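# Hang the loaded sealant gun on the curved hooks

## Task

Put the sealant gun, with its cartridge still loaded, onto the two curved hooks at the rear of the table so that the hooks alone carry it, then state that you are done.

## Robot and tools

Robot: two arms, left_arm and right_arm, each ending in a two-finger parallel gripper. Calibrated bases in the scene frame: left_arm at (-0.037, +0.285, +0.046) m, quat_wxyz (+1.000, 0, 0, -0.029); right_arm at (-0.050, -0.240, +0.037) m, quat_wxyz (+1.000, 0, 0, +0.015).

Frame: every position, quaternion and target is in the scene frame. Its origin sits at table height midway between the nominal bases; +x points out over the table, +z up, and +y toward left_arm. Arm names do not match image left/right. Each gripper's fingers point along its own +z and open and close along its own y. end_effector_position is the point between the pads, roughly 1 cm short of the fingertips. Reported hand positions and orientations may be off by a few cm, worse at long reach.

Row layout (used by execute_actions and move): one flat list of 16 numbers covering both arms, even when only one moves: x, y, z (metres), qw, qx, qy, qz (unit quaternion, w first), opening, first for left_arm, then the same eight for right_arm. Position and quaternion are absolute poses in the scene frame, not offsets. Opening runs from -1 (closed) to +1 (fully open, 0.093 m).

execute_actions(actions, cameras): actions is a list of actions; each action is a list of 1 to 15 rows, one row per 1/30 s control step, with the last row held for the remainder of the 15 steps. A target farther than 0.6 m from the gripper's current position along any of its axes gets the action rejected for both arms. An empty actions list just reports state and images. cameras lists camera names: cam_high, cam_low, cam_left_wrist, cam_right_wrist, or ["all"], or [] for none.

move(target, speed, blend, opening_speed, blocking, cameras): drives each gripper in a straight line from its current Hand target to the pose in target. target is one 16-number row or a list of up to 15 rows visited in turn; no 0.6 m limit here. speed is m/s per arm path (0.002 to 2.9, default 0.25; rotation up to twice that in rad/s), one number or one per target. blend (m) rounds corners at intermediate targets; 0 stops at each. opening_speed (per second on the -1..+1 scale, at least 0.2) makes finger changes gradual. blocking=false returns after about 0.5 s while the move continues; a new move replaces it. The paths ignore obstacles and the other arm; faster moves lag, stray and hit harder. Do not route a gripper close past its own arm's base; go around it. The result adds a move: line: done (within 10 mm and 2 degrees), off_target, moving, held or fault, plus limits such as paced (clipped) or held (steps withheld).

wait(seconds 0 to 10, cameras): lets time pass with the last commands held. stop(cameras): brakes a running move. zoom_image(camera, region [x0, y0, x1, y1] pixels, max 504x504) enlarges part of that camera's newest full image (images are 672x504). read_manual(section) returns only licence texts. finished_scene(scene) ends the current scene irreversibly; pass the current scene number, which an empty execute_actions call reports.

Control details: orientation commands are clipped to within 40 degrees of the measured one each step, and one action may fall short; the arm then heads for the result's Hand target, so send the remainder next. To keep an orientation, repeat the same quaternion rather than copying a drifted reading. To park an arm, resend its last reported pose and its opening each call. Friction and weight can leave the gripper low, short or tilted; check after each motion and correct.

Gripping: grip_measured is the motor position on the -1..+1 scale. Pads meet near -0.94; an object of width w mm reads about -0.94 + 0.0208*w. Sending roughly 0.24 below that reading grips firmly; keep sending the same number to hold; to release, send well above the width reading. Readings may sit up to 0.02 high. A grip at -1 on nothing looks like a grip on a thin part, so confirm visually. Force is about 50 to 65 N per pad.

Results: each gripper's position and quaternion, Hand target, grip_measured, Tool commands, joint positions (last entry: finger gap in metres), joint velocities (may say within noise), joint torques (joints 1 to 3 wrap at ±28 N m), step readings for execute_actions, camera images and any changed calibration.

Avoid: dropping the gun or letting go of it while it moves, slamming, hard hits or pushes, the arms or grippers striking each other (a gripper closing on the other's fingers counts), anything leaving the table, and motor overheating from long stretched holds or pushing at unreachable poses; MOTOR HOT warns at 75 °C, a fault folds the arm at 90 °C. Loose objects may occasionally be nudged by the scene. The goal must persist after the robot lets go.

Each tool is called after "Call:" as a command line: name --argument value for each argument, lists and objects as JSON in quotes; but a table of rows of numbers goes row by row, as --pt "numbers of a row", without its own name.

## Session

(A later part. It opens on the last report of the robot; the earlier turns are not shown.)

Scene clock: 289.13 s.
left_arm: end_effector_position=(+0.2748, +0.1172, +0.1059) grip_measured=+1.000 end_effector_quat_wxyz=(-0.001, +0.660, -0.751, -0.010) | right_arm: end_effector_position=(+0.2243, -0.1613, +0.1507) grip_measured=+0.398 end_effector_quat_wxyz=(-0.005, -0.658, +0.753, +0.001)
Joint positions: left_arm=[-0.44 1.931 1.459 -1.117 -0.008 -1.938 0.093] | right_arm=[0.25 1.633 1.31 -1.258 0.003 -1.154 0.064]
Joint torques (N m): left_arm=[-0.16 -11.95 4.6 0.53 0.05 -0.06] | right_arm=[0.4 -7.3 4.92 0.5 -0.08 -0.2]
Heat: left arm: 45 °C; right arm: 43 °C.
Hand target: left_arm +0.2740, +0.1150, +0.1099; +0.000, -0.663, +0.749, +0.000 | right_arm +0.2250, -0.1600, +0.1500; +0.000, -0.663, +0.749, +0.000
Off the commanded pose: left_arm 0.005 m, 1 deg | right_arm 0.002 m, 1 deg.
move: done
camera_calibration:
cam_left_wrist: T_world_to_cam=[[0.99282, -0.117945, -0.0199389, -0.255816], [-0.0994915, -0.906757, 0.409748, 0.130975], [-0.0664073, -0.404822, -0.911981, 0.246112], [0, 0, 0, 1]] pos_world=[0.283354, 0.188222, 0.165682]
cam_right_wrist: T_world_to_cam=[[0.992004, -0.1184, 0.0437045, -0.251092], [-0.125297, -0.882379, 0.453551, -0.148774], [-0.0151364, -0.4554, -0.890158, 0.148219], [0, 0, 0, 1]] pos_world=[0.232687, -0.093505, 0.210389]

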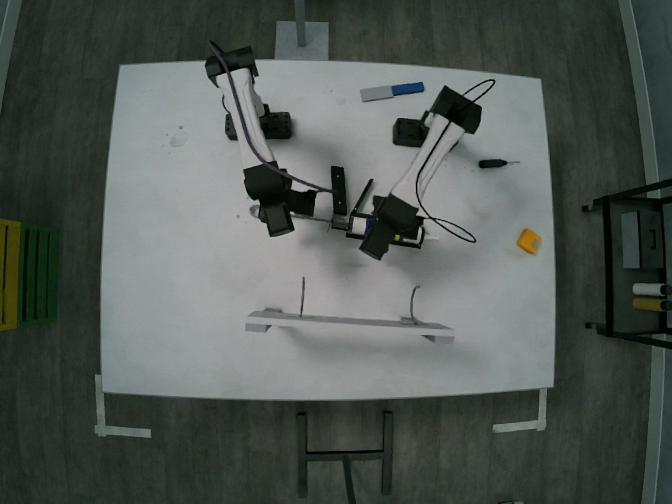

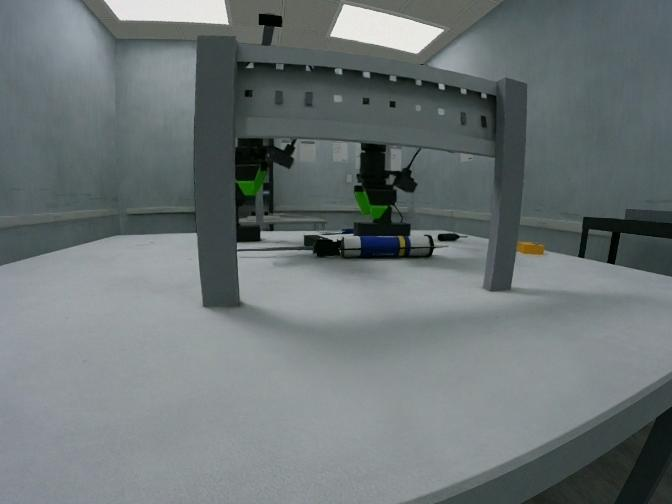

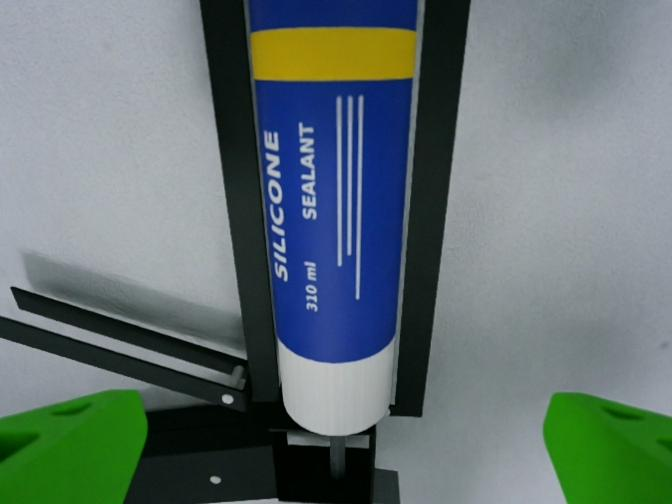

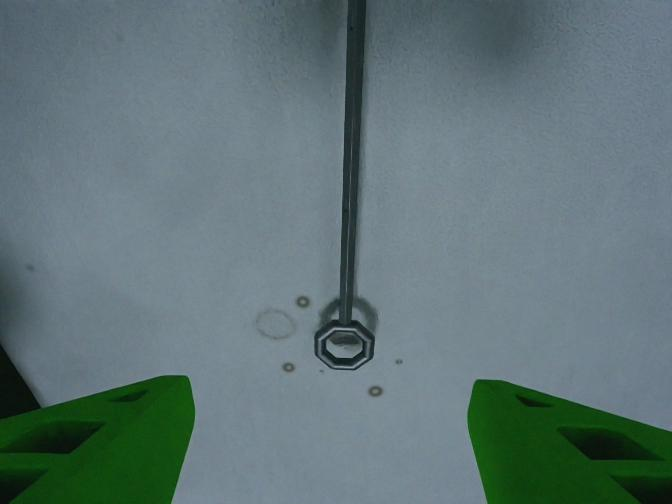

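Call:
move --target '[0.274,0.113,0.034,0,0.6626,-0.7488,0,1,0.240,-0.17,0.05,0,0.6626,-0.7488,0,0]' --cameras '["all"]' --speed 0.12

Scene clock: 304.13 s.
left_arm: end_effector_position=(+0.2776, +0.1156, +0.0426) grip_measured=+1.000 end_effector_quat_wxyz=(-0.007, +0.662, -0.750, +0.007) | right_arm: end_effector_position=(+0.2386, -0.1689, +0.0530) grip_measured=+0.002 end_effector_quat_wxyz=(-0.002, -0.661, +0.750, +0.000)
Joint positions: left_arm=[-0.44 1.995 1.282 -0.84 -0.008 -1.943 0.093] | right_arm=[0.212 1.772 1.064 -0.866 0.003 -1.202 0.045]
Joint torques (N m): left_arm=[-0.59 -8.35 4.48 0.64 0.07 -0.06] | right_arm=[-0.38 -6.94 4.67 0.51 -0.09 -0.19]
Heat: left arm: 46 °C; right arm: 43 °C.
Hand target: left_arm +0.2738, +0.1132, +0.0341; +0.000, -0.663, +0.749, +0.000 | right_arm +0.2400, -0.1700, +0.0501; +0.000, -0.663, +0.749, +0.000
Off the commanded pose: left_arm 0.010 m, 1 deg | right_arm 0.003 m, 0 deg.
move: done
camera_calibration:
cam_left_wrist: T_world_to_cam=[[0.993499, -0.113087, 0.0130489, -0.262311], [-0.10801, -0.900224, 0.421819, 0.156873], [-0.0359552, -0.420486, -0.906586, 0.181114], [0, 0, 0, 1]] pos_world=[0.284062, 0.187712, 0.101446]
cam_right_wrist: T_world_to_cam=[[0.992771, -0.109042, 0.0501482, -0.26088], [-0.119925, -0.884554, 0.450758, -0.110831], [-0.00479257, -0.453513, -0.891237, 0.0559229], [0, 0, 0, 1]] pos_world=[0.245971, -0.101121, 0.112881]

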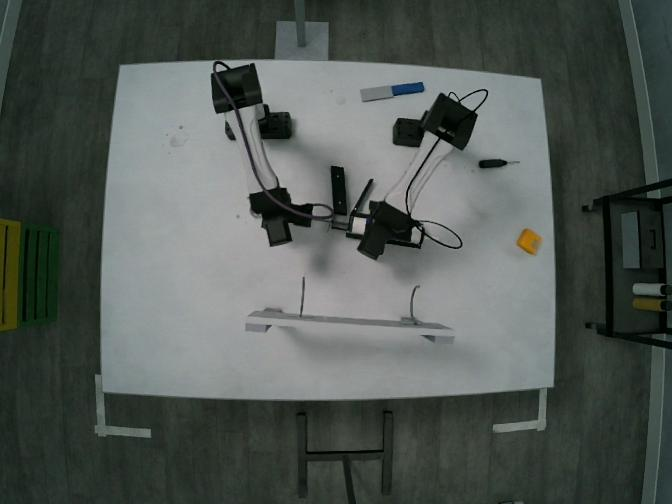

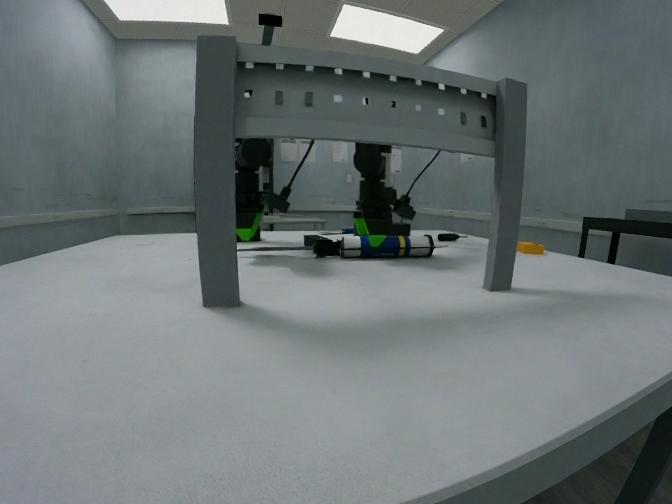

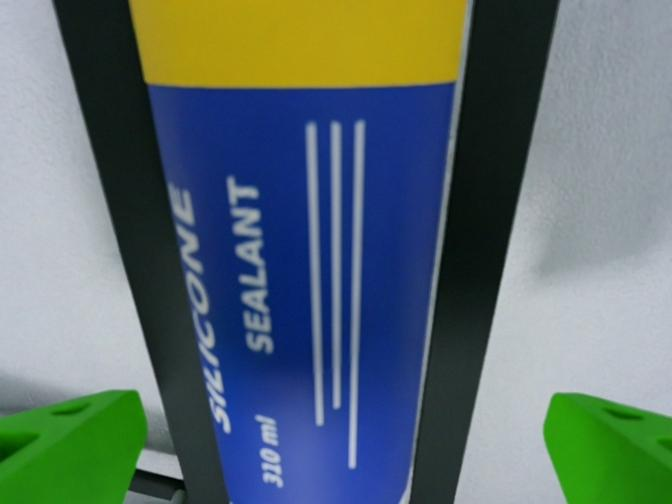

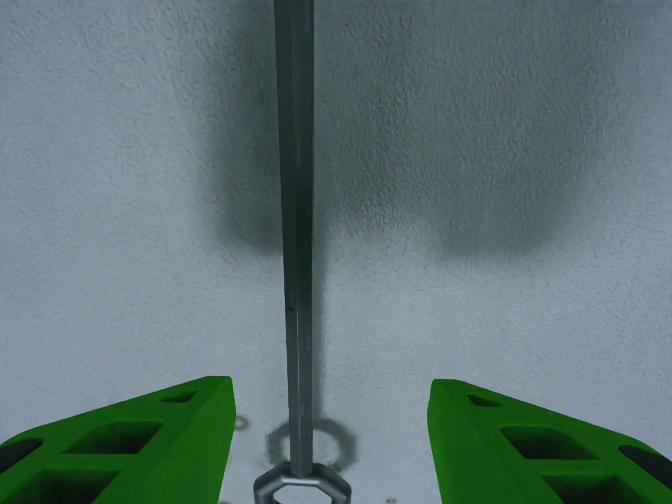

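Call:
move --target '[0.270,0.111,0.022,0,0.6626,-0.7488,0,1,0.232,-0.15,0.03,0,0.6626,-0.7488,0,0]' --cameras '["all"]' --speed 0.06

Call:
zoom_image --camera "cam_low" --region '[220, 180, 480, 280]'

Scene clock: 313.40 s.
left_arm: end_effector_position=(+0.2744, +0.1121, +0.0319) grip_measured=+1.000 end_effector_quat_wxyz=(-0.007, +0.661, -0.750, +0.009) | right_arm: end_effector_position=(+0.2324, -0.1517, +0.0338) grip_measured=+0.002 end_effector_quat_wxyz=(+0.000, -0.664, +0.748, -0.001)
Joint positions: left_arm=[-0.453 2.007 1.252 -0.793 -0.008 -1.954 0.093] | right_arm=[0.274 1.801 1.014 -0.783 0.003 -1.148 0.045]
Joint torques (N m): left_arm=[-0.34 -8.09 4.19 0.6 0.04 -0.09] | right_arm=[0.57 -6.83 4.4 0.52 -0.09 0.03]
Heat: left arm: 46 °C; right arm: 42 °C.
Hand target: left_arm +0.2699, +0.1111, +0.0223; +0.000, -0.663, +0.749, +0.000 | right_arm +0.2320, -0.1501, +0.0301; +0.000, -0.663, +0.749, +0.000
Off the commanded pose: left_arm 0.011 m, 1 deg | right_arm 0.004 m, 0 deg.
move: off_target (left_arm)
camera_calibration:
cam_left_wrist: T_world_to_cam=[[0.993129, -0.115737, 0.0172823, -0.259073], [-0.112126, -0.898884, 0.423598, 0.158803], [-0.0334913, -0.422625, -0.905686, 0.1693], [0, 0, 0, 1]] pos_world=[0.280769, 0.184311, 0.0905413]
cam_right_wrist: T_world_to_cam=[[0.99345, -0.101129, 0.0532046, -0.250891], [-0.114259, -0.885832, 0.449719, -0.0893529], [0.0016507, -0.452852, -0.891584, 0.0452513], [0, 0, 0, 1]] pos_world=[0.238964, -0.0840319, 0.0938776]

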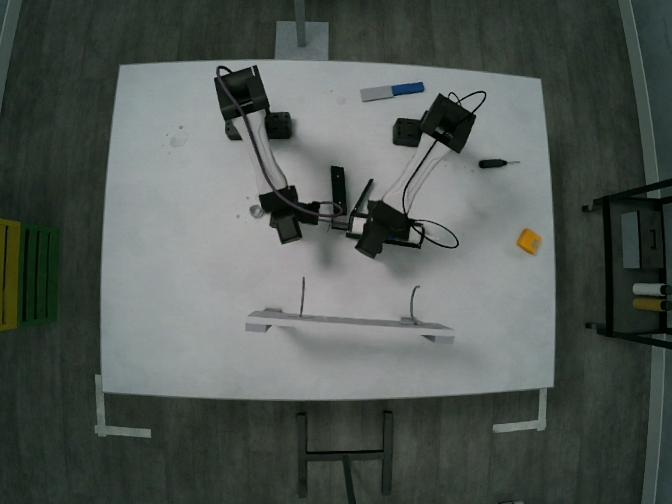

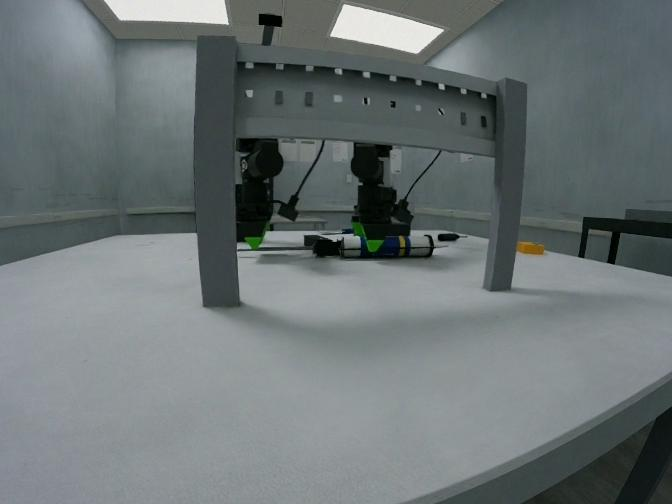

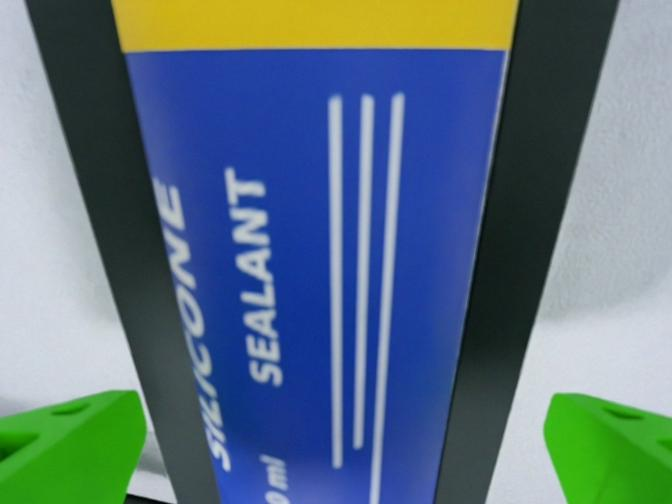

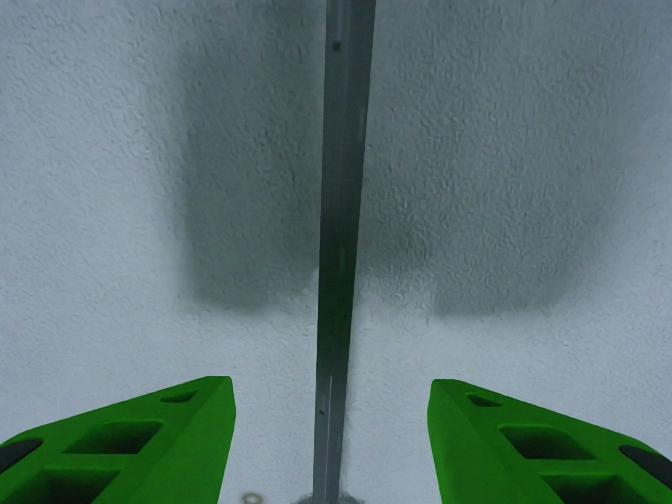

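Scaled by 1.938 from the camera's 672x504 image, which has a finer 960x720 frame.

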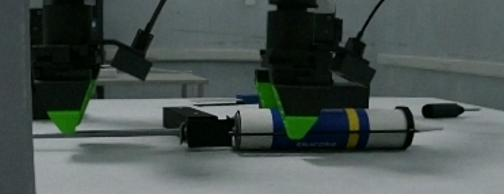

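Call:
move --target '[0.268,0.111,0.015,0,0.6626,-0.7488,0,1,0.2325,-0.15,0.021,0,0.6626,-0.7488,0,-0.3]' --speed 0.06

Call:
move --target '[0.268,0.111,0.015,0,0.6626,-0.7488,0,0.2,0.2325,-0.15,0.021,0,0.6626,-0.7488,0,-0.3]' --cameras '["all"]' --opening_speed 0.5

Call:
zoom_image --camera "cam_low" --region '[220, 180, 480, 280]'

Scene clock: 324.20 s.
left_arm: end_effector_position=(+0.2731, +0.1128, +0.0251) grip_measured=+1.000 end_effector_quat_wxyz=(-0.007, +0.662, -0.750, +0.009) | right_arm: end_effector_position=(+0.2330, -0.1515, +0.0250) grip_measured=-0.298 end_effector_quat_wxyz=(+0.000, -0.664, +0.748, -0.001)
Joint positions: left_arm=[-0.453 2.015 1.232 -0.766 -0.008 -1.956 0.093] | right_arm=[0.274 1.822 1 -0.748 0.003 -1.148 0.031]
Joint torques (N m): left_arm=[-0.57 -7.99 4.15 0.59 0.03 -0.06] | right_arm=[0.44 -6.76 4.34 0.53 -0.08 0]
Heat: left arm: 46 °C; right arm: 42 °C.
Hand target: left_arm +0.2678, +0.1112, +0.0153; +0.000, -0.663, +0.749, +0.000 | right_arm +0.2324, -0.1501, +0.0210; +0.000, -0.663, +0.749, +0.000
Off the commanded pose: left_arm 0.011 m, 1 deg | right_arm 0.004 m, 0 deg.
move: off_target (left_arm)
camera_calibration:
cam_left_wrist: T_world_to_cam=[[0.993432, -0.11306, 0.0176152, -0.257977], [-0.109837, -0.89909, 0.42376, 0.161619], [-0.0320725, -0.422912, -0.905603, 0.163078], [0, 0, 0, 1]] pos_world=[0.279264, 0.185111, 0.0837408]
cam_right_wrist: T_world_to_cam=[[0.993358, -0.101849, 0.0535401, -0.251159], [-0.115052, -0.885774, 0.44963, -0.08489], [0.00163024, -0.452803, -0.891609, 0.0374167], [0, 0, 0, 1]] pos_world=[0.239663, -0.0838312, 0.0849772]

Scene clock: 326.00 s.
left_arm: end_effector_position=(+0.2711, +0.1129, +0.0246) grip_measured=+0.586 end_effector_quat_wxyz=(-0.006, +0.661, -0.750, +0.007) | right_arm: end_effector_position=(+0.2332, -0.1515, +0.0250) grip_measured=-0.298 end_effector_quat_wxyz=(+0.000, -0.664, +0.748, -0.001)
Joint positions: left_arm=[-0.455 2.015 1.231 -0.77 -0.007 -1.957 0.073] | right_arm=[0.274 1.822 1 -0.747 0.003 -1.148 0.031]
Joint torques (N m): left_arm=[-0.42 -8.06 4.33 0.68 0.03 -0.06] | right_arm=[0.58 -6.86 4.27 0.53 -0.1 0.01]
Heat: left arm: 45 °C; right arm: 42 °C.
Hand target: left_arm +0.2679, +0.1112, +0.0153; +0.000, -0.663, +0.749, +0.000 | right_arm +0.2324, -0.1501, +0.0210; +0.000, -0.663, +0.749, +0.000
Off the commanded pose: left_arm 0.010 m, 1 deg | right_arm 0.004 m, 0 deg.
move: done
camera_calibration:
cam_left_wrist: T_world_to_cam=[[0.99339, -0.114231, 0.011295, -0.255636], [-0.108294, -0.900019, 0.422182, 0.161355], [-0.0380604, -0.420614, -0.906441, 0.164026], [0, 0, 0, 1]] pos_world=[0.277663, 0.185012, 0.0834462]
cam_right_wrist: T_world_to_cam=[[0.993321, -0.10187, 0.0541837, -0.251294], [-0.115362, -0.885868, 0.449365, -0.0847013], [0.00222276, -0.452615, -0.891703, 0.0373426], [0, 0, 0, 1]] pos_world=[0.239761, -0.0837317, 0.0849764]

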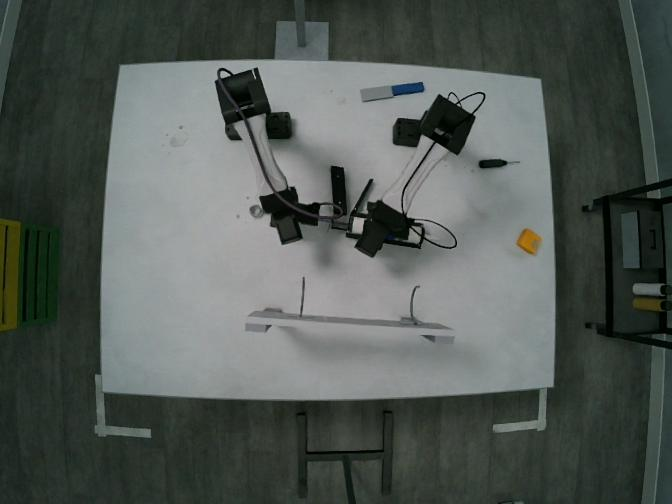

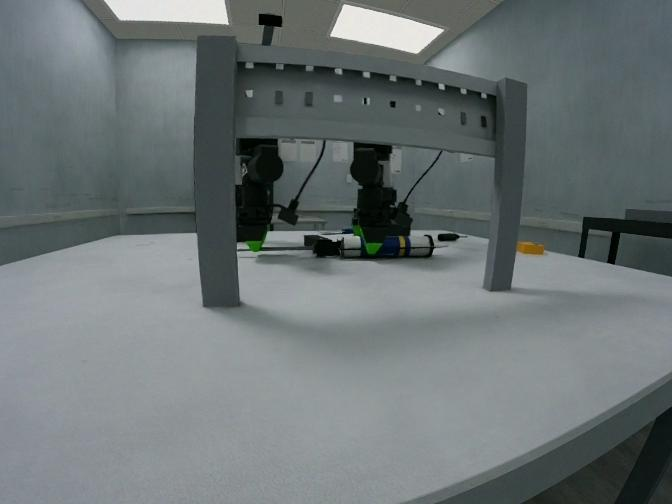

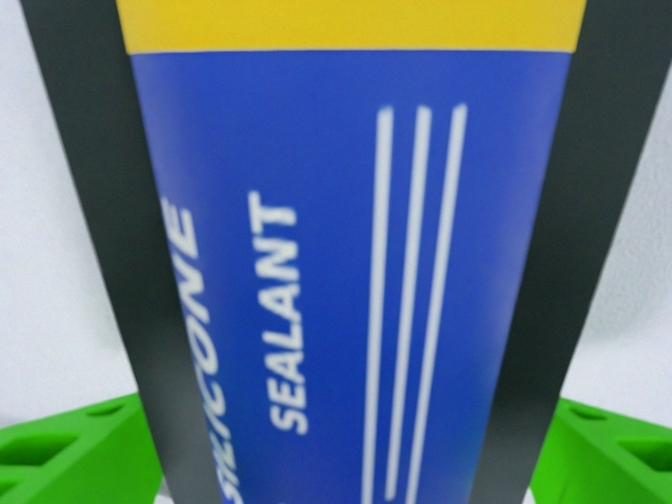

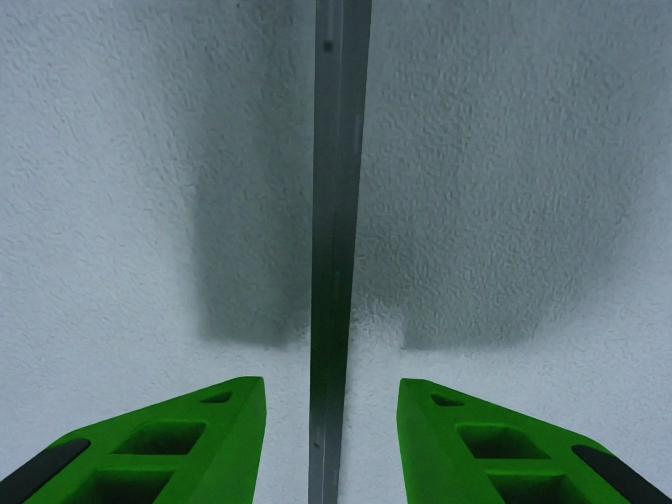

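Scaled by 1.938 from the camera's 672x504 image, which has a finer 960x720 frame.

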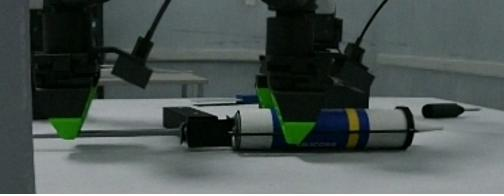

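Call:
move --target '[0.268,0.111,0.075,0,0.6626,-0.7488,0,0.2,0.2325,-0.15,0.021,0,0.6626,-0.7488,0,0.5]' --cameras '["all"]' --speed 0.06

Call:
zoom_image --camera "cam_low" --region '[220, 180, 480, 280]'

Scene clock: 339.17 s.
left_arm: end_effector_position=(+0.2590, +0.1224, +0.0391) grip_measured=+0.580 end_effector_quat_wxyz=(+0.003, +0.662, -0.749, -0.040) | right_arm: end_effector_position=(+0.2333, -0.1515, +0.0250) grip_measured=+0.498 end_effector_quat_wxyz=(+0.000, -0.664, +0.748, -0.002)
Joint positions: left_arm=[-0.455 2.015 1.293 -0.927 -0.021 -1.961 0.073] | right_arm=[0.274 1.822 1 -0.746 0.003 -1.148 0.069]
Joint torques (N m): left_arm=[-0.35 -17.84 7.76 -0.09 0.17 -0.03] | right_arm=[0.47 -6.78 4.3 0.53 -0.09 0.03]
Heat: left arm: 45 °C; right arm: 41 °C.
Hand target: left_arm +0.2671, +0.1118, +0.0734; +0.000, -0.662, +0.749, +0.000 | right_arm +0.2324, -0.1501, +0.0210; +0.000, -0.663, +0.749, +0.000
Off the commanded pose: left_arm 0.039 m, 5 deg | right_arm 0.004 m, 0 deg.
move: off_target (left_arm)
camera_calibration:
cam_left_wrist: T_world_to_cam=[[0.991508, -0.109485, -0.0701782, -0.239708], [-0.0754225, -0.923738, 0.375527, 0.15868], [-0.105941, -0.367045, -0.924151, 0.192367], [0, 0, 0, 1]] pos_world=[0.27002, 0.190941, 0.101366]
cam_right_wrist: T_world_to_cam=[[0.993297, -0.101879, 0.0546142, -0.251424], [-0.115565, -0.885924, 0.449203, -0.0846323], [0.00261973, -0.452503, -0.891759, 0.0372607], [0, 0, 0, 1]] pos_world=[0.23986, -0.083732, 0.0849759]

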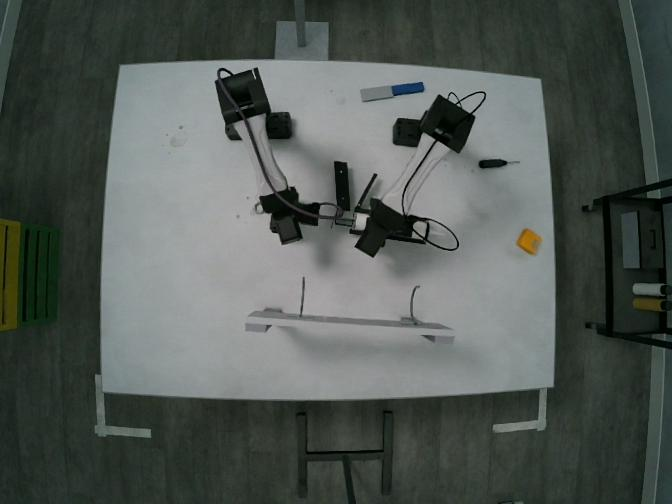

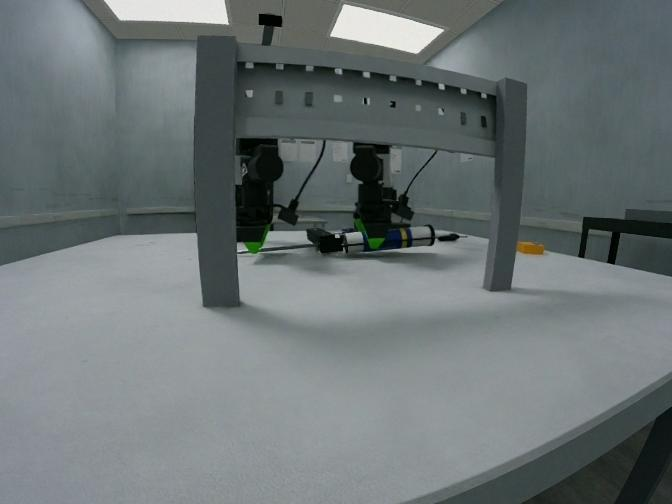

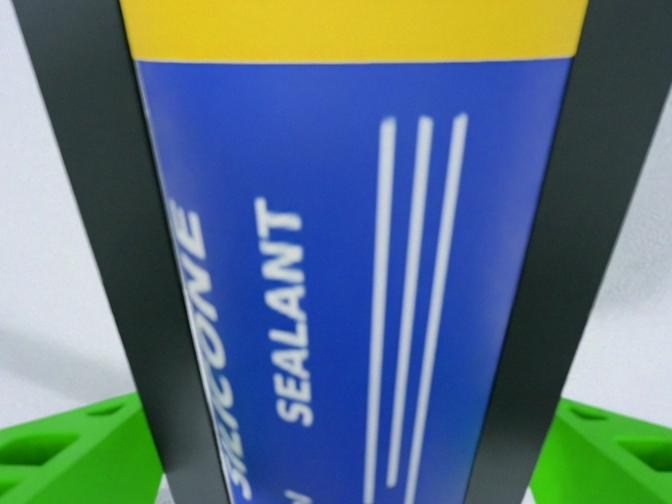

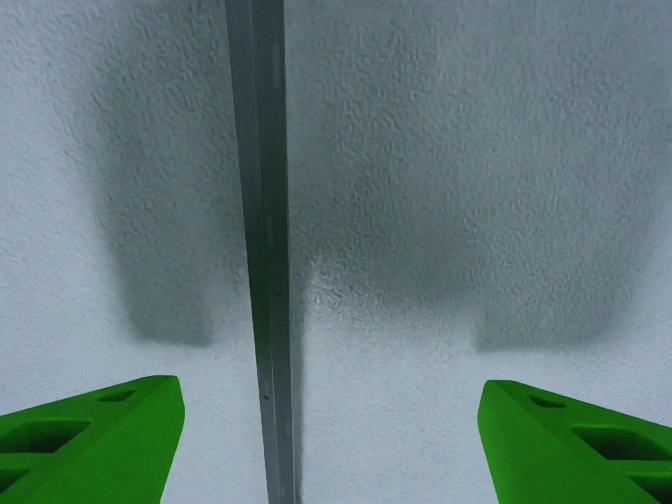

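Scaled by 1.938 from the camera's 672x504 image, which has a finer 960x720 frame.

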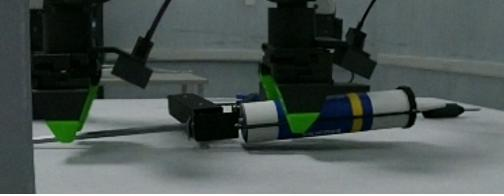

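Call:
move --target '[0.268,0.111,0.015,0,0.6626,-0.7488,0,0.2,0.2305,-0.13,0.021,0,0.6626,-0.7488,0,0.3]' --cameras '["cam_right_wrist","cam_left_wrist"]' --speed 0.06

Scene clock: 352.37 s.
left_arm: end_effector_position=(+0.2691, +0.1150, +0.0248) grip_measured=+0.580 end_effector_quat_wxyz=(-0.007, +0.663, -0.749, +0.000) | right_arm: end_effector_position=(+0.2253, -0.1342, +0.0209) grip_measured=+0.302 end_effector_quat_wxyz=(-0.007, -0.664, +0.748, +0.001)
Joint positions: left_arm=[-0.455 2.015 1.231 -0.783 -0.012 -1.961 0.073] | right_arm=[0.338 1.837 1 -0.746 0.003 -1.084 0.06]
Joint torques (N m): left_arm=[-0.4 -7.97 4.19 0.76 0.11 -0.04] | right_arm=[0.58 -6.79 5.89 0.44 -0.09 0.05]
Heat: left arm: 51 °C; right arm: 41 °C.
Hand target: left_arm +0.2678, +0.1112, +0.0153; +0.000, -0.663, +0.749, +0.000 | right_arm +0.2303, -0.1300, +0.0210; +0.000, -0.663, +0.749, +0.000
Off the commanded pose: left_arm 0.011 m, 1 deg | right_arm 0.007 m, 1 deg.
move: off_target (left_arm)
camera_calibration:
cam_left_wrist: T_world_to_cam=[[0.993834, -0.110854, 0.00247709, -0.253783], [-0.101946, -0.904733, 0.413601, 0.162028], [-0.0436081, -0.411303, -0.910455, 0.16547], [0, 0, 0, 1]] pos_world=[0.275952, 0.186518, 0.0842662]
cam_right_wrist: T_world_to_cam=[[0.993957, -0.101648, 0.0414493, -0.24134], [-0.109349, -0.883606, 0.455285, -0.0695802], [-0.00965379, -0.457066, -0.889381, 0.0435239], [0, 0, 0, 1]] pos_world=[0.232693, -0.0661198, 0.0803915]
Images, in order (width x height): cam_left_wrist 672x504, cam_right_wrist 672x504.

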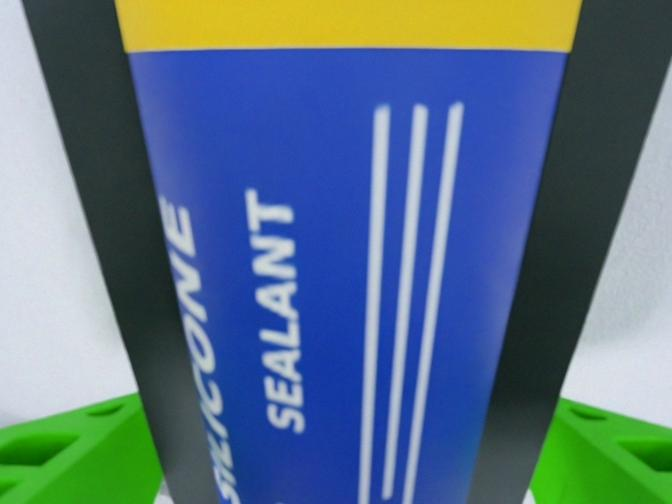

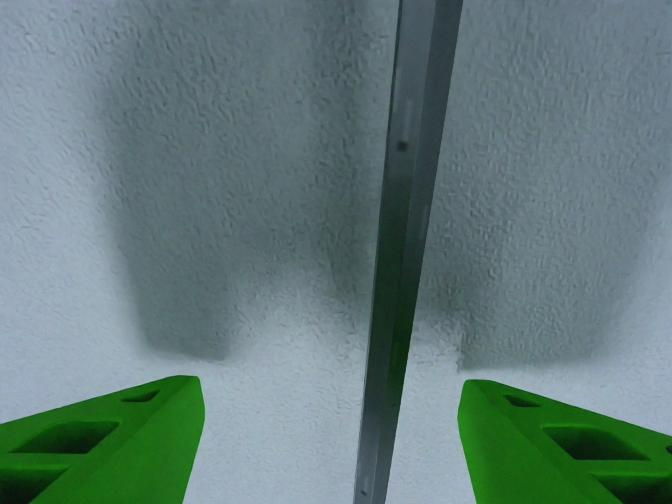

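Call:
move --target '[0.268,0.111,0.015,0,0.6626,-0.7488,0,0.2,0.239,-0.13,0.02,0,0.6626,-0.7488,0,0]' --speed 0.06

Call:
move --target '[0.268,0.111,0.015,0,0.6626,-0.7488,0,0.2,0.239,-0.13,0.02,0,0.6626,-0.7488,0,-1]' --cameras '["cam_right_wrist","cam_left_wrist"]' --opening_speed 0.6

Scene clock: 360.40 s.
left_arm: end_effector_position=(+0.2691, +0.1150, +0.0248) grip_measured=+0.580 end_effector_quat_wxyz=(-0.007, +0.663, -0.749, +0.000) | right_arm: end_effector_position=(+0.2300, -0.1324, +0.0178) grip_measured=+0.002 end_effector_quat_wxyz=(-0.009, -0.664, +0.748, +0.002)
Joint positions: left_arm=[-0.455 2.015 1.231 -0.783 -0.012 -1.961 0.073] | right_arm=[0.338 1.865 1.022 -0.746 0.003 -1.083 0.045]
Joint torques (N m): left_arm=[-0.44 -8.01 4.26 0.79 0.09 -0.05] | right_arm=[-0.17 -6.94 6.74 0.37 -0.08 -0.09]
Heat: left arm: 50 °C; right arm: 41 °C.
Hand target: left_arm +0.2678, +0.1112, +0.0153; +0.000, -0.663, +0.749, +0.000 | right_arm +0.2389, -0.1300, +0.0202; +0.000, -0.663, +0.749, +0.000
Off the commanded pose: left_arm 0.011 m, 1 deg | right_arm 0.010 m, 1 deg.
move: off_target (left_arm)
camera_calibration:
cam_left_wrist: T_world_to_cam=[[0.993834, -0.110854, 0.00247709, -0.253783], [-0.101946, -0.904733, 0.413601, 0.162028], [-0.0436081, -0.411303, -0.910455, 0.16547], [0, 0, 0, 1]] pos_world=[0.275952, 0.186518, 0.0842662]
cam_right_wrist: T_world_to_cam=[[0.9941, -0.101941, 0.0370497, -0.245712], [-0.107568, -0.882752, 0.45736, -0.0664691], [-0.0139179, -0.458647, -0.888509, 0.042535], [0, 0, 0, 1]] pos_world=[0.237704, -0.0642151, 0.0772966]

Scene clock: 362.50 s.
left_arm: end_effector_position=(+0.2694, +0.1146, +0.0246) grip_measured=+0.580 end_effector_quat_wxyz=(-0.006, +0.660, -0.751, +0.001) | right_arm: end_effector_position=(+0.2336, -0.1322, +0.0185) grip_measured=-0.910 end_effector_quat_wxyz=(-0.004, -0.660, +0.751, -0.002)
Joint positions: left_arm=[-0.455 2.015 1.231 -0.78 -0.011 -1.954 0.073] | right_arm=[0.336 1.865 1.026 -0.738 0.007 -1.076 0.002]
Joint torques (N m): left_arm=[-0.44 -7.99 4.26 0.75 0.08 -0.1] | right_arm=[-0.1 -7.04 6.52 0.29 -0.11 -0.18]
Heat: left arm: 49 °C; right arm: 41 °C.
Hand target: left_arm +0.2678, +0.1112, +0.0153; +0.000, -0.663, +0.749, +0.000 | right_arm +0.2390, -0.1301, +0.0201; +0.000, -0.663, +0.749, +0.000
Off the commanded pose: left_arm 0.010 m, 1 deg | right_arm 0.006 m, 1 deg.
move: done
camera_calibration:
cam_left_wrist: T_world_to_cam=[[0.993005, -0.117996, 0.00413779, -0.253105], [-0.109045, -0.903113, 0.415327, 0.163473], [-0.0452702, -0.412874, -0.909663, 0.165786], [0, 0, 0, 1]] pos_world=[0.276666, 0.186217, 0.0839622]
cam_right_wrist: T_world_to_cam=[[0.99261, -0.110629, 0.0498632, -0.250387], [-0.121177, -0.881905, 0.455587, -0.0629724], [-0.00642665, -0.458262, -0.888794, 0.0415257], [0, 0, 0, 1]] pos_world=[0.241173, -0.0642062, 0.0780822]
Images, in order (width x height): cam_left_wrist 672x504, cam_right_wrist 672x504.

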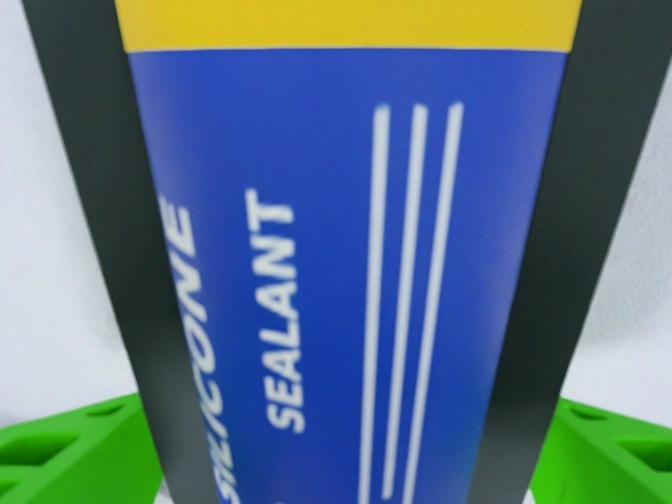

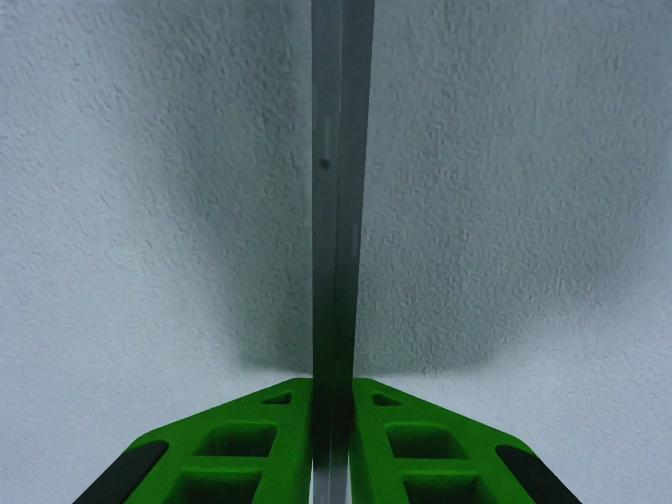

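Call:
move --target '[0.274,0.112,0.15,0,0.6626,-0.7488,0,0.2,0.239,-0.13,0.13,0,0.6626,-0.7488,0,-1]' --cameras '["all"]' --speed 0.08

Call:
zoom_image --camera "cam_low" --region '[220, 130, 480, 280]'

Scene clock: 373.53 s.
left_arm: end_effector_position=(+0.2691, +0.1126, +0.1170) grip_measured=+0.580 end_effector_quat_wxyz=(+0.014, +0.659, -0.752, -0.032) | right_arm: end_effector_position=(+0.2339, -0.1346, +0.1105) grip_measured=-0.923 end_effector_quat_wxyz=(-0.026, -0.658, +0.752, +0.003)
Joint positions: left_arm=[-0.452 1.96 1.541 -1.222 0.006 -1.949 0.073] | right_arm=[0.332 1.758 1.289 -1.152 0.012 -1.076 0.001]
Joint torques (N m): left_arm=[0.42 -16.91 8.09 0 -0.1 -0.05] | right_arm=[0.29 -11.55 8.14 0.02 -0.17 -0.18]
Heat: left arm: 49 °C; right arm: 42 °C.
Hand target: left_arm +0.2732, +0.1124, +0.1486; +0.000, -0.663, +0.749, +0.000 | right_arm +0.2386, -0.1302, +0.1296; +0.000, -0.663, +0.749, +0.000
Off the commanded pose: left_arm 0.033 m, 4 deg | right_arm 0.021 m, 3 deg.
move: off_target (left_arm, right_arm)
camera_calibration:
cam_left_wrist: T_world_to_cam=[[0.990242, -0.119007, -0.0725078, -0.243583], [-0.0801745, -0.912093, 0.402068, 0.118029], [-0.113983, -0.392331, -0.912734, 0.265501], [0, 0, 0, 1]] pos_world=[0.280931, 0.182829, 0.177214]
cam_right_wrist: T_world_to_cam=[[0.993313, -0.114692, 0.0132007, -0.252151], [-0.106988, -0.871511, 0.478563, -0.111347], [-0.0433829, -0.476776, -0.877954, 0.127124], [0, 0, 0, 1]] pos_world=[0.244068, -0.0653504, 0.168224]

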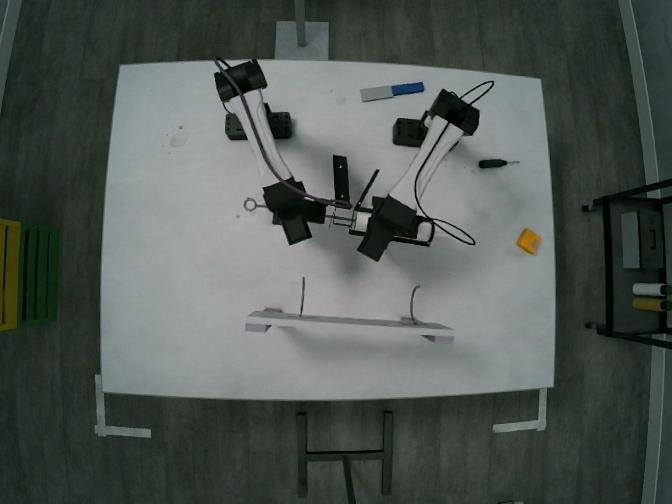

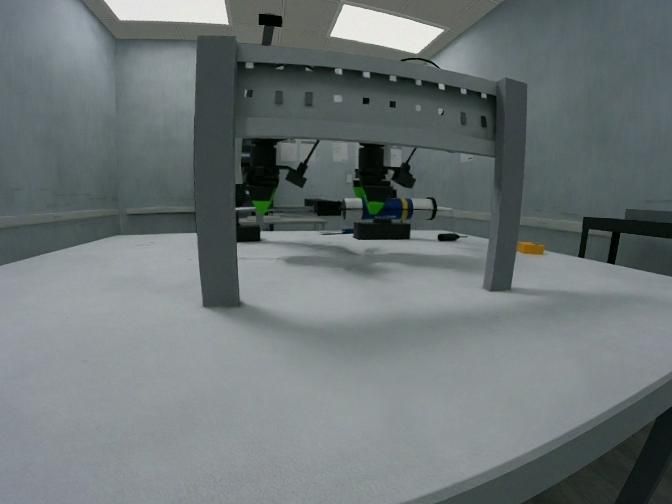

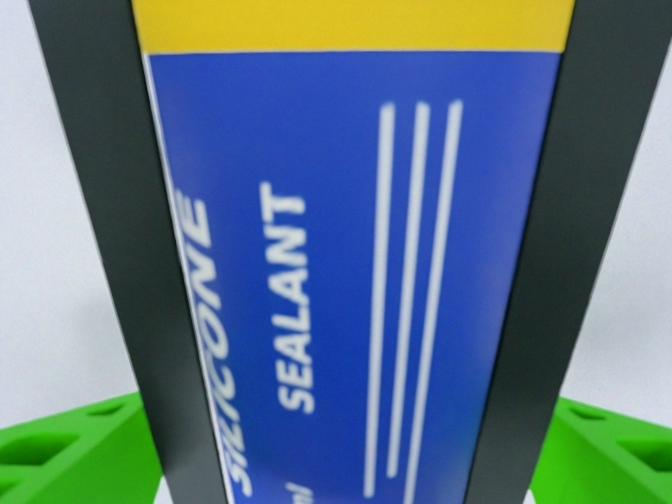

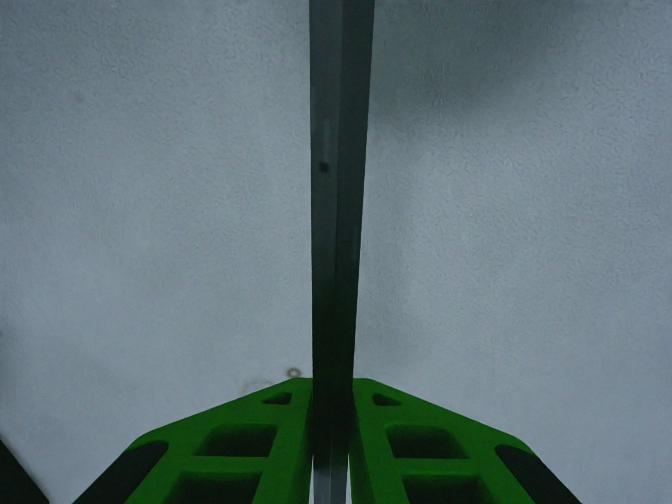

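Scaled by 1.938 from the camera's 672x504 image, which has a finer 960x720 frame.

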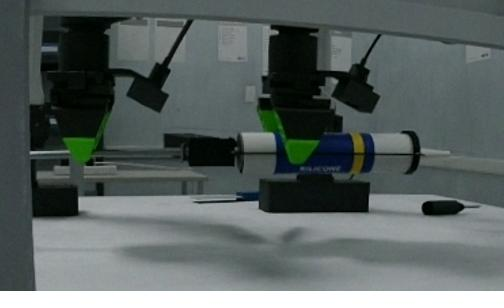

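Call:
move --target '[0.269,0.112,0.275,-0.2536,0.6122,-0.6920,0.2866,0.2,0.235,-0.13,0.255,-0.2536,0.6122,-0.6920,0.2866,-1]' --cameras '["all"]' --speed 0.12

Scene clock: 400.93 s.
left_arm: end_effector_position=(+0.2595, +0.1132, +0.2473) grip_measured=+0.580 end_effector_quat_wxyz=(-0.223, +0.626, -0.707, +0.242) | right_arm: end_effector_position=(+0.2295, -0.1345, +0.2394) grip_measured=-0.925 end_effector_quat_wxyz=(+0.221, -0.616, +0.706, -0.272)
Joint positions: left_arm=[-0.638 1.339 1.198 -0.848 -0.355 -2.038 0.073] | right_arm=[0.6 1.194 1.088 -0.922 0.492 -0.945 0.001]
Joint torques (N m): left_arm=[-0.47 -9.39 6.83 2.25 -0.79 0.31] | right_arm=[1.13 -6.38 6.42 1.93 0.43 -0.34]
Heat: left arm: 55 °C; right arm: 45 °C.
Hand target: left_arm +0.2675, +0.1128, +0.2753; +0.253, -0.614, +0.691, -0.285 | right_arm +0.2343, -0.1303, +0.2552; +0.253, -0.612, +0.693, -0.286
Off the commanded pose: left_arm 0.029 m, 7 deg | right_arm 0.017 m, 4 deg.
move: off_target (left_arm, right_arm)
camera_calibration:
cam_left_wrist: T_world_to_cam=[[0.782443, -0.0879372, 0.616482, -0.344553], [-0.357092, -0.8744, 0.328497, 0.151162], [0.510164, -0.477171, -0.71557, 0.182519], [0, 0, 0, 1]] pos_world=[0.230457, 0.18897, 0.293359]
cam_right_wrist: T_world_to_cam=[[0.716549, -0.0704539, 0.69397, -0.343014], [-0.424751, -0.833239, 0.353977, -0.0655453], [0.553304, -0.548406, -0.626981, 0.0335243], [0, 0, 0, 1]] pos_world=[0.199397, -0.0603967, 0.282262]

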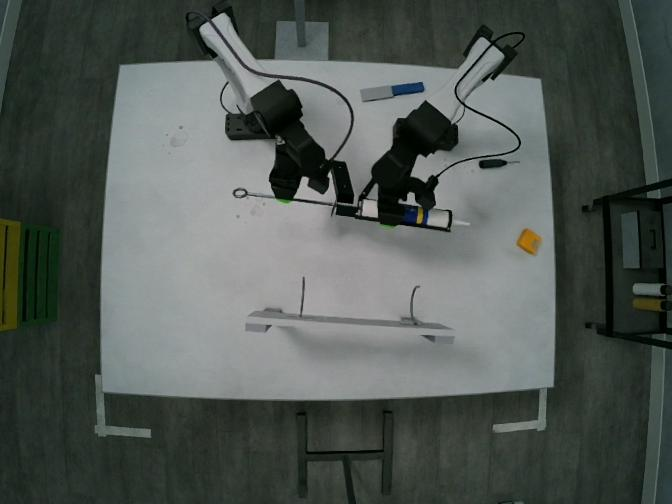

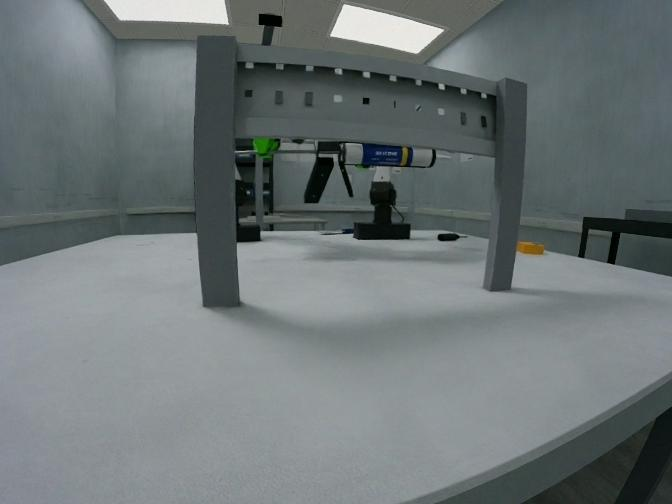

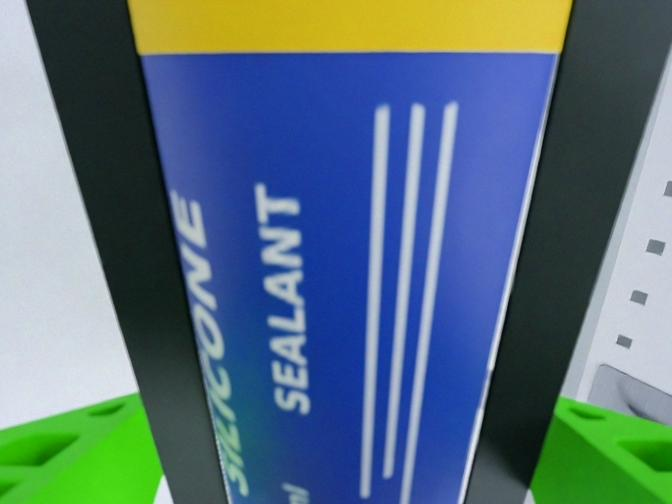

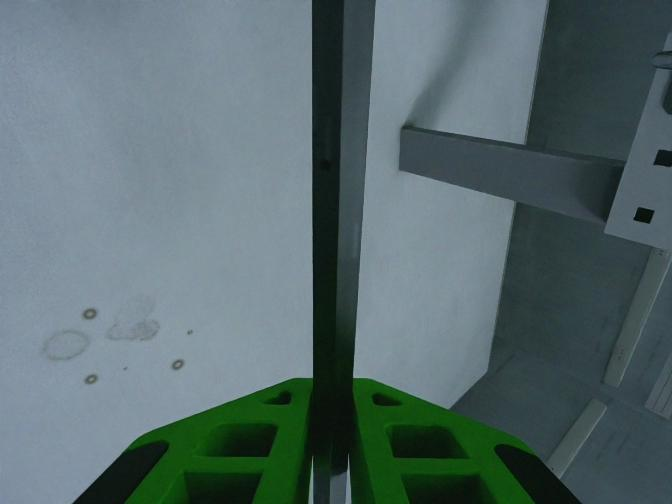

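Call:
move --target '[0.282,0.112,0.385,-0.48,0.48,-0.5193,0.5193,0.2,0.26,-0.13,0.37,-0.48,0.48,-0.5193,0.5193,-1]' --cameras '["all"]' --speed 0.12

Scene clock: 412.90 s.
left_arm: end_effector_position=(+0.2832, +0.1090, +0.3571) grip_measured=+0.580 end_effector_quat_wxyz=(-0.456, +0.501, -0.542, +0.498) | right_arm: end_effector_position=(+0.2612, -0.1382, +0.3524) grip_measured=-0.926 end_effector_quat_wxyz=(+0.447, -0.484, +0.542, -0.522)
Joint positions: left_arm=[-0.755 1.088 0.8 0.169 -0.724 -1.655 0.073] | right_arm=[0.68 0.942 0.718 0.14 0.843 -1.53 0.001]
Joint torques (N m): left_arm=[-0.14 -5.2 7.5 3.14 -0.25 0.78] | right_arm=[0.64 -3.7 7.09 2.68 -0.44 -0.45]
Heat: left arm: 53 °C; right arm: 44 °C.
Hand target: left_arm +0.2808, +0.1130, +0.3845; -0.478, +0.483, -0.520, +0.517 | right_arm +0.2590, -0.1308, +0.3703; +0.479, -0.480, +0.520, -0.520
Off the commanded pose: left_arm 0.028 m, 5 deg | right_arm 0.019 m, 5 deg.
move: off_target (left_arm, right_arm)
camera_calibration:
cam_left_wrist: T_world_to_cam=[[0.0963029, 0.00775644, 0.995322, -0.382551], [-0.49381, -0.867858, 0.054542, 0.255819], [0.864221, -0.496753, -0.079747, -0.0782122], [0, 0, 0, 1]] pos_world=[0.230759, 0.18613, 0.360572]
cam_right_wrist: T_world_to_cam=[[0.00866073, 0.0373403, 0.999265, -0.352134], [-0.56234, -0.826133, 0.0357446, 0.053911], [0.826861, -0.562237, 0.013843, -0.214417], [0, 0, 0, 1]] pos_world=[0.210659, -0.0628665, 0.352916]

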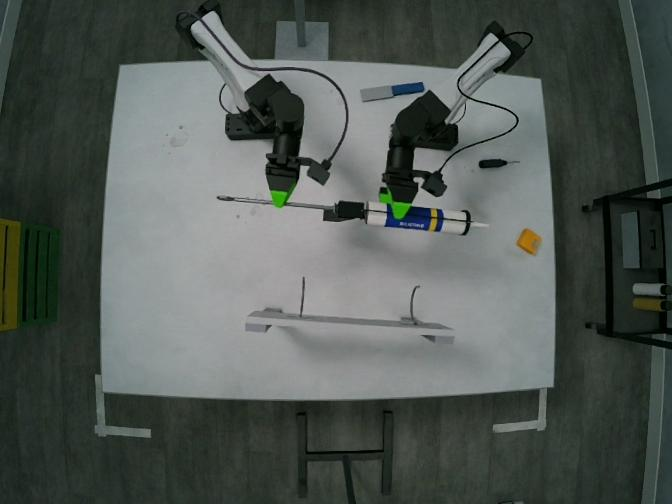

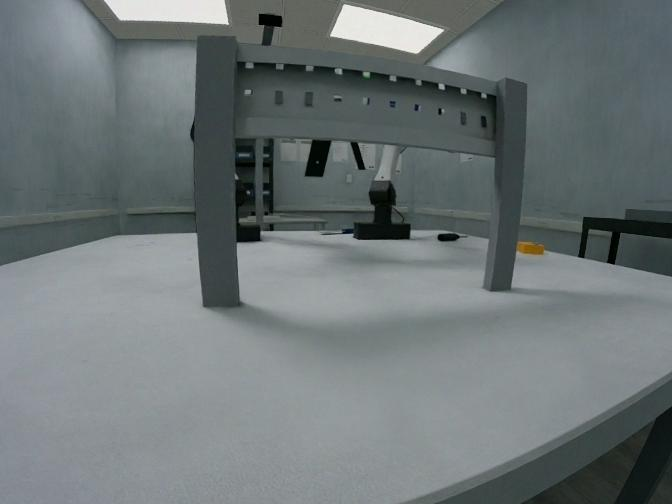

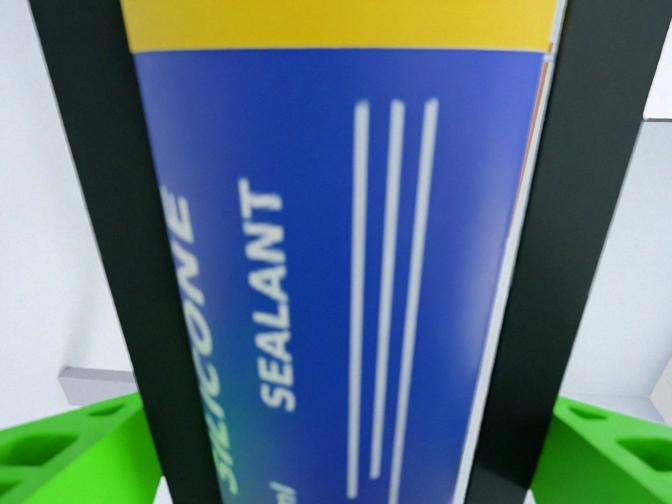

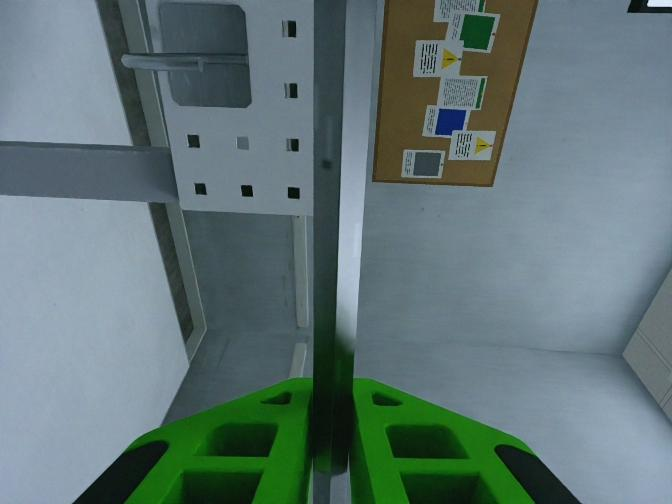

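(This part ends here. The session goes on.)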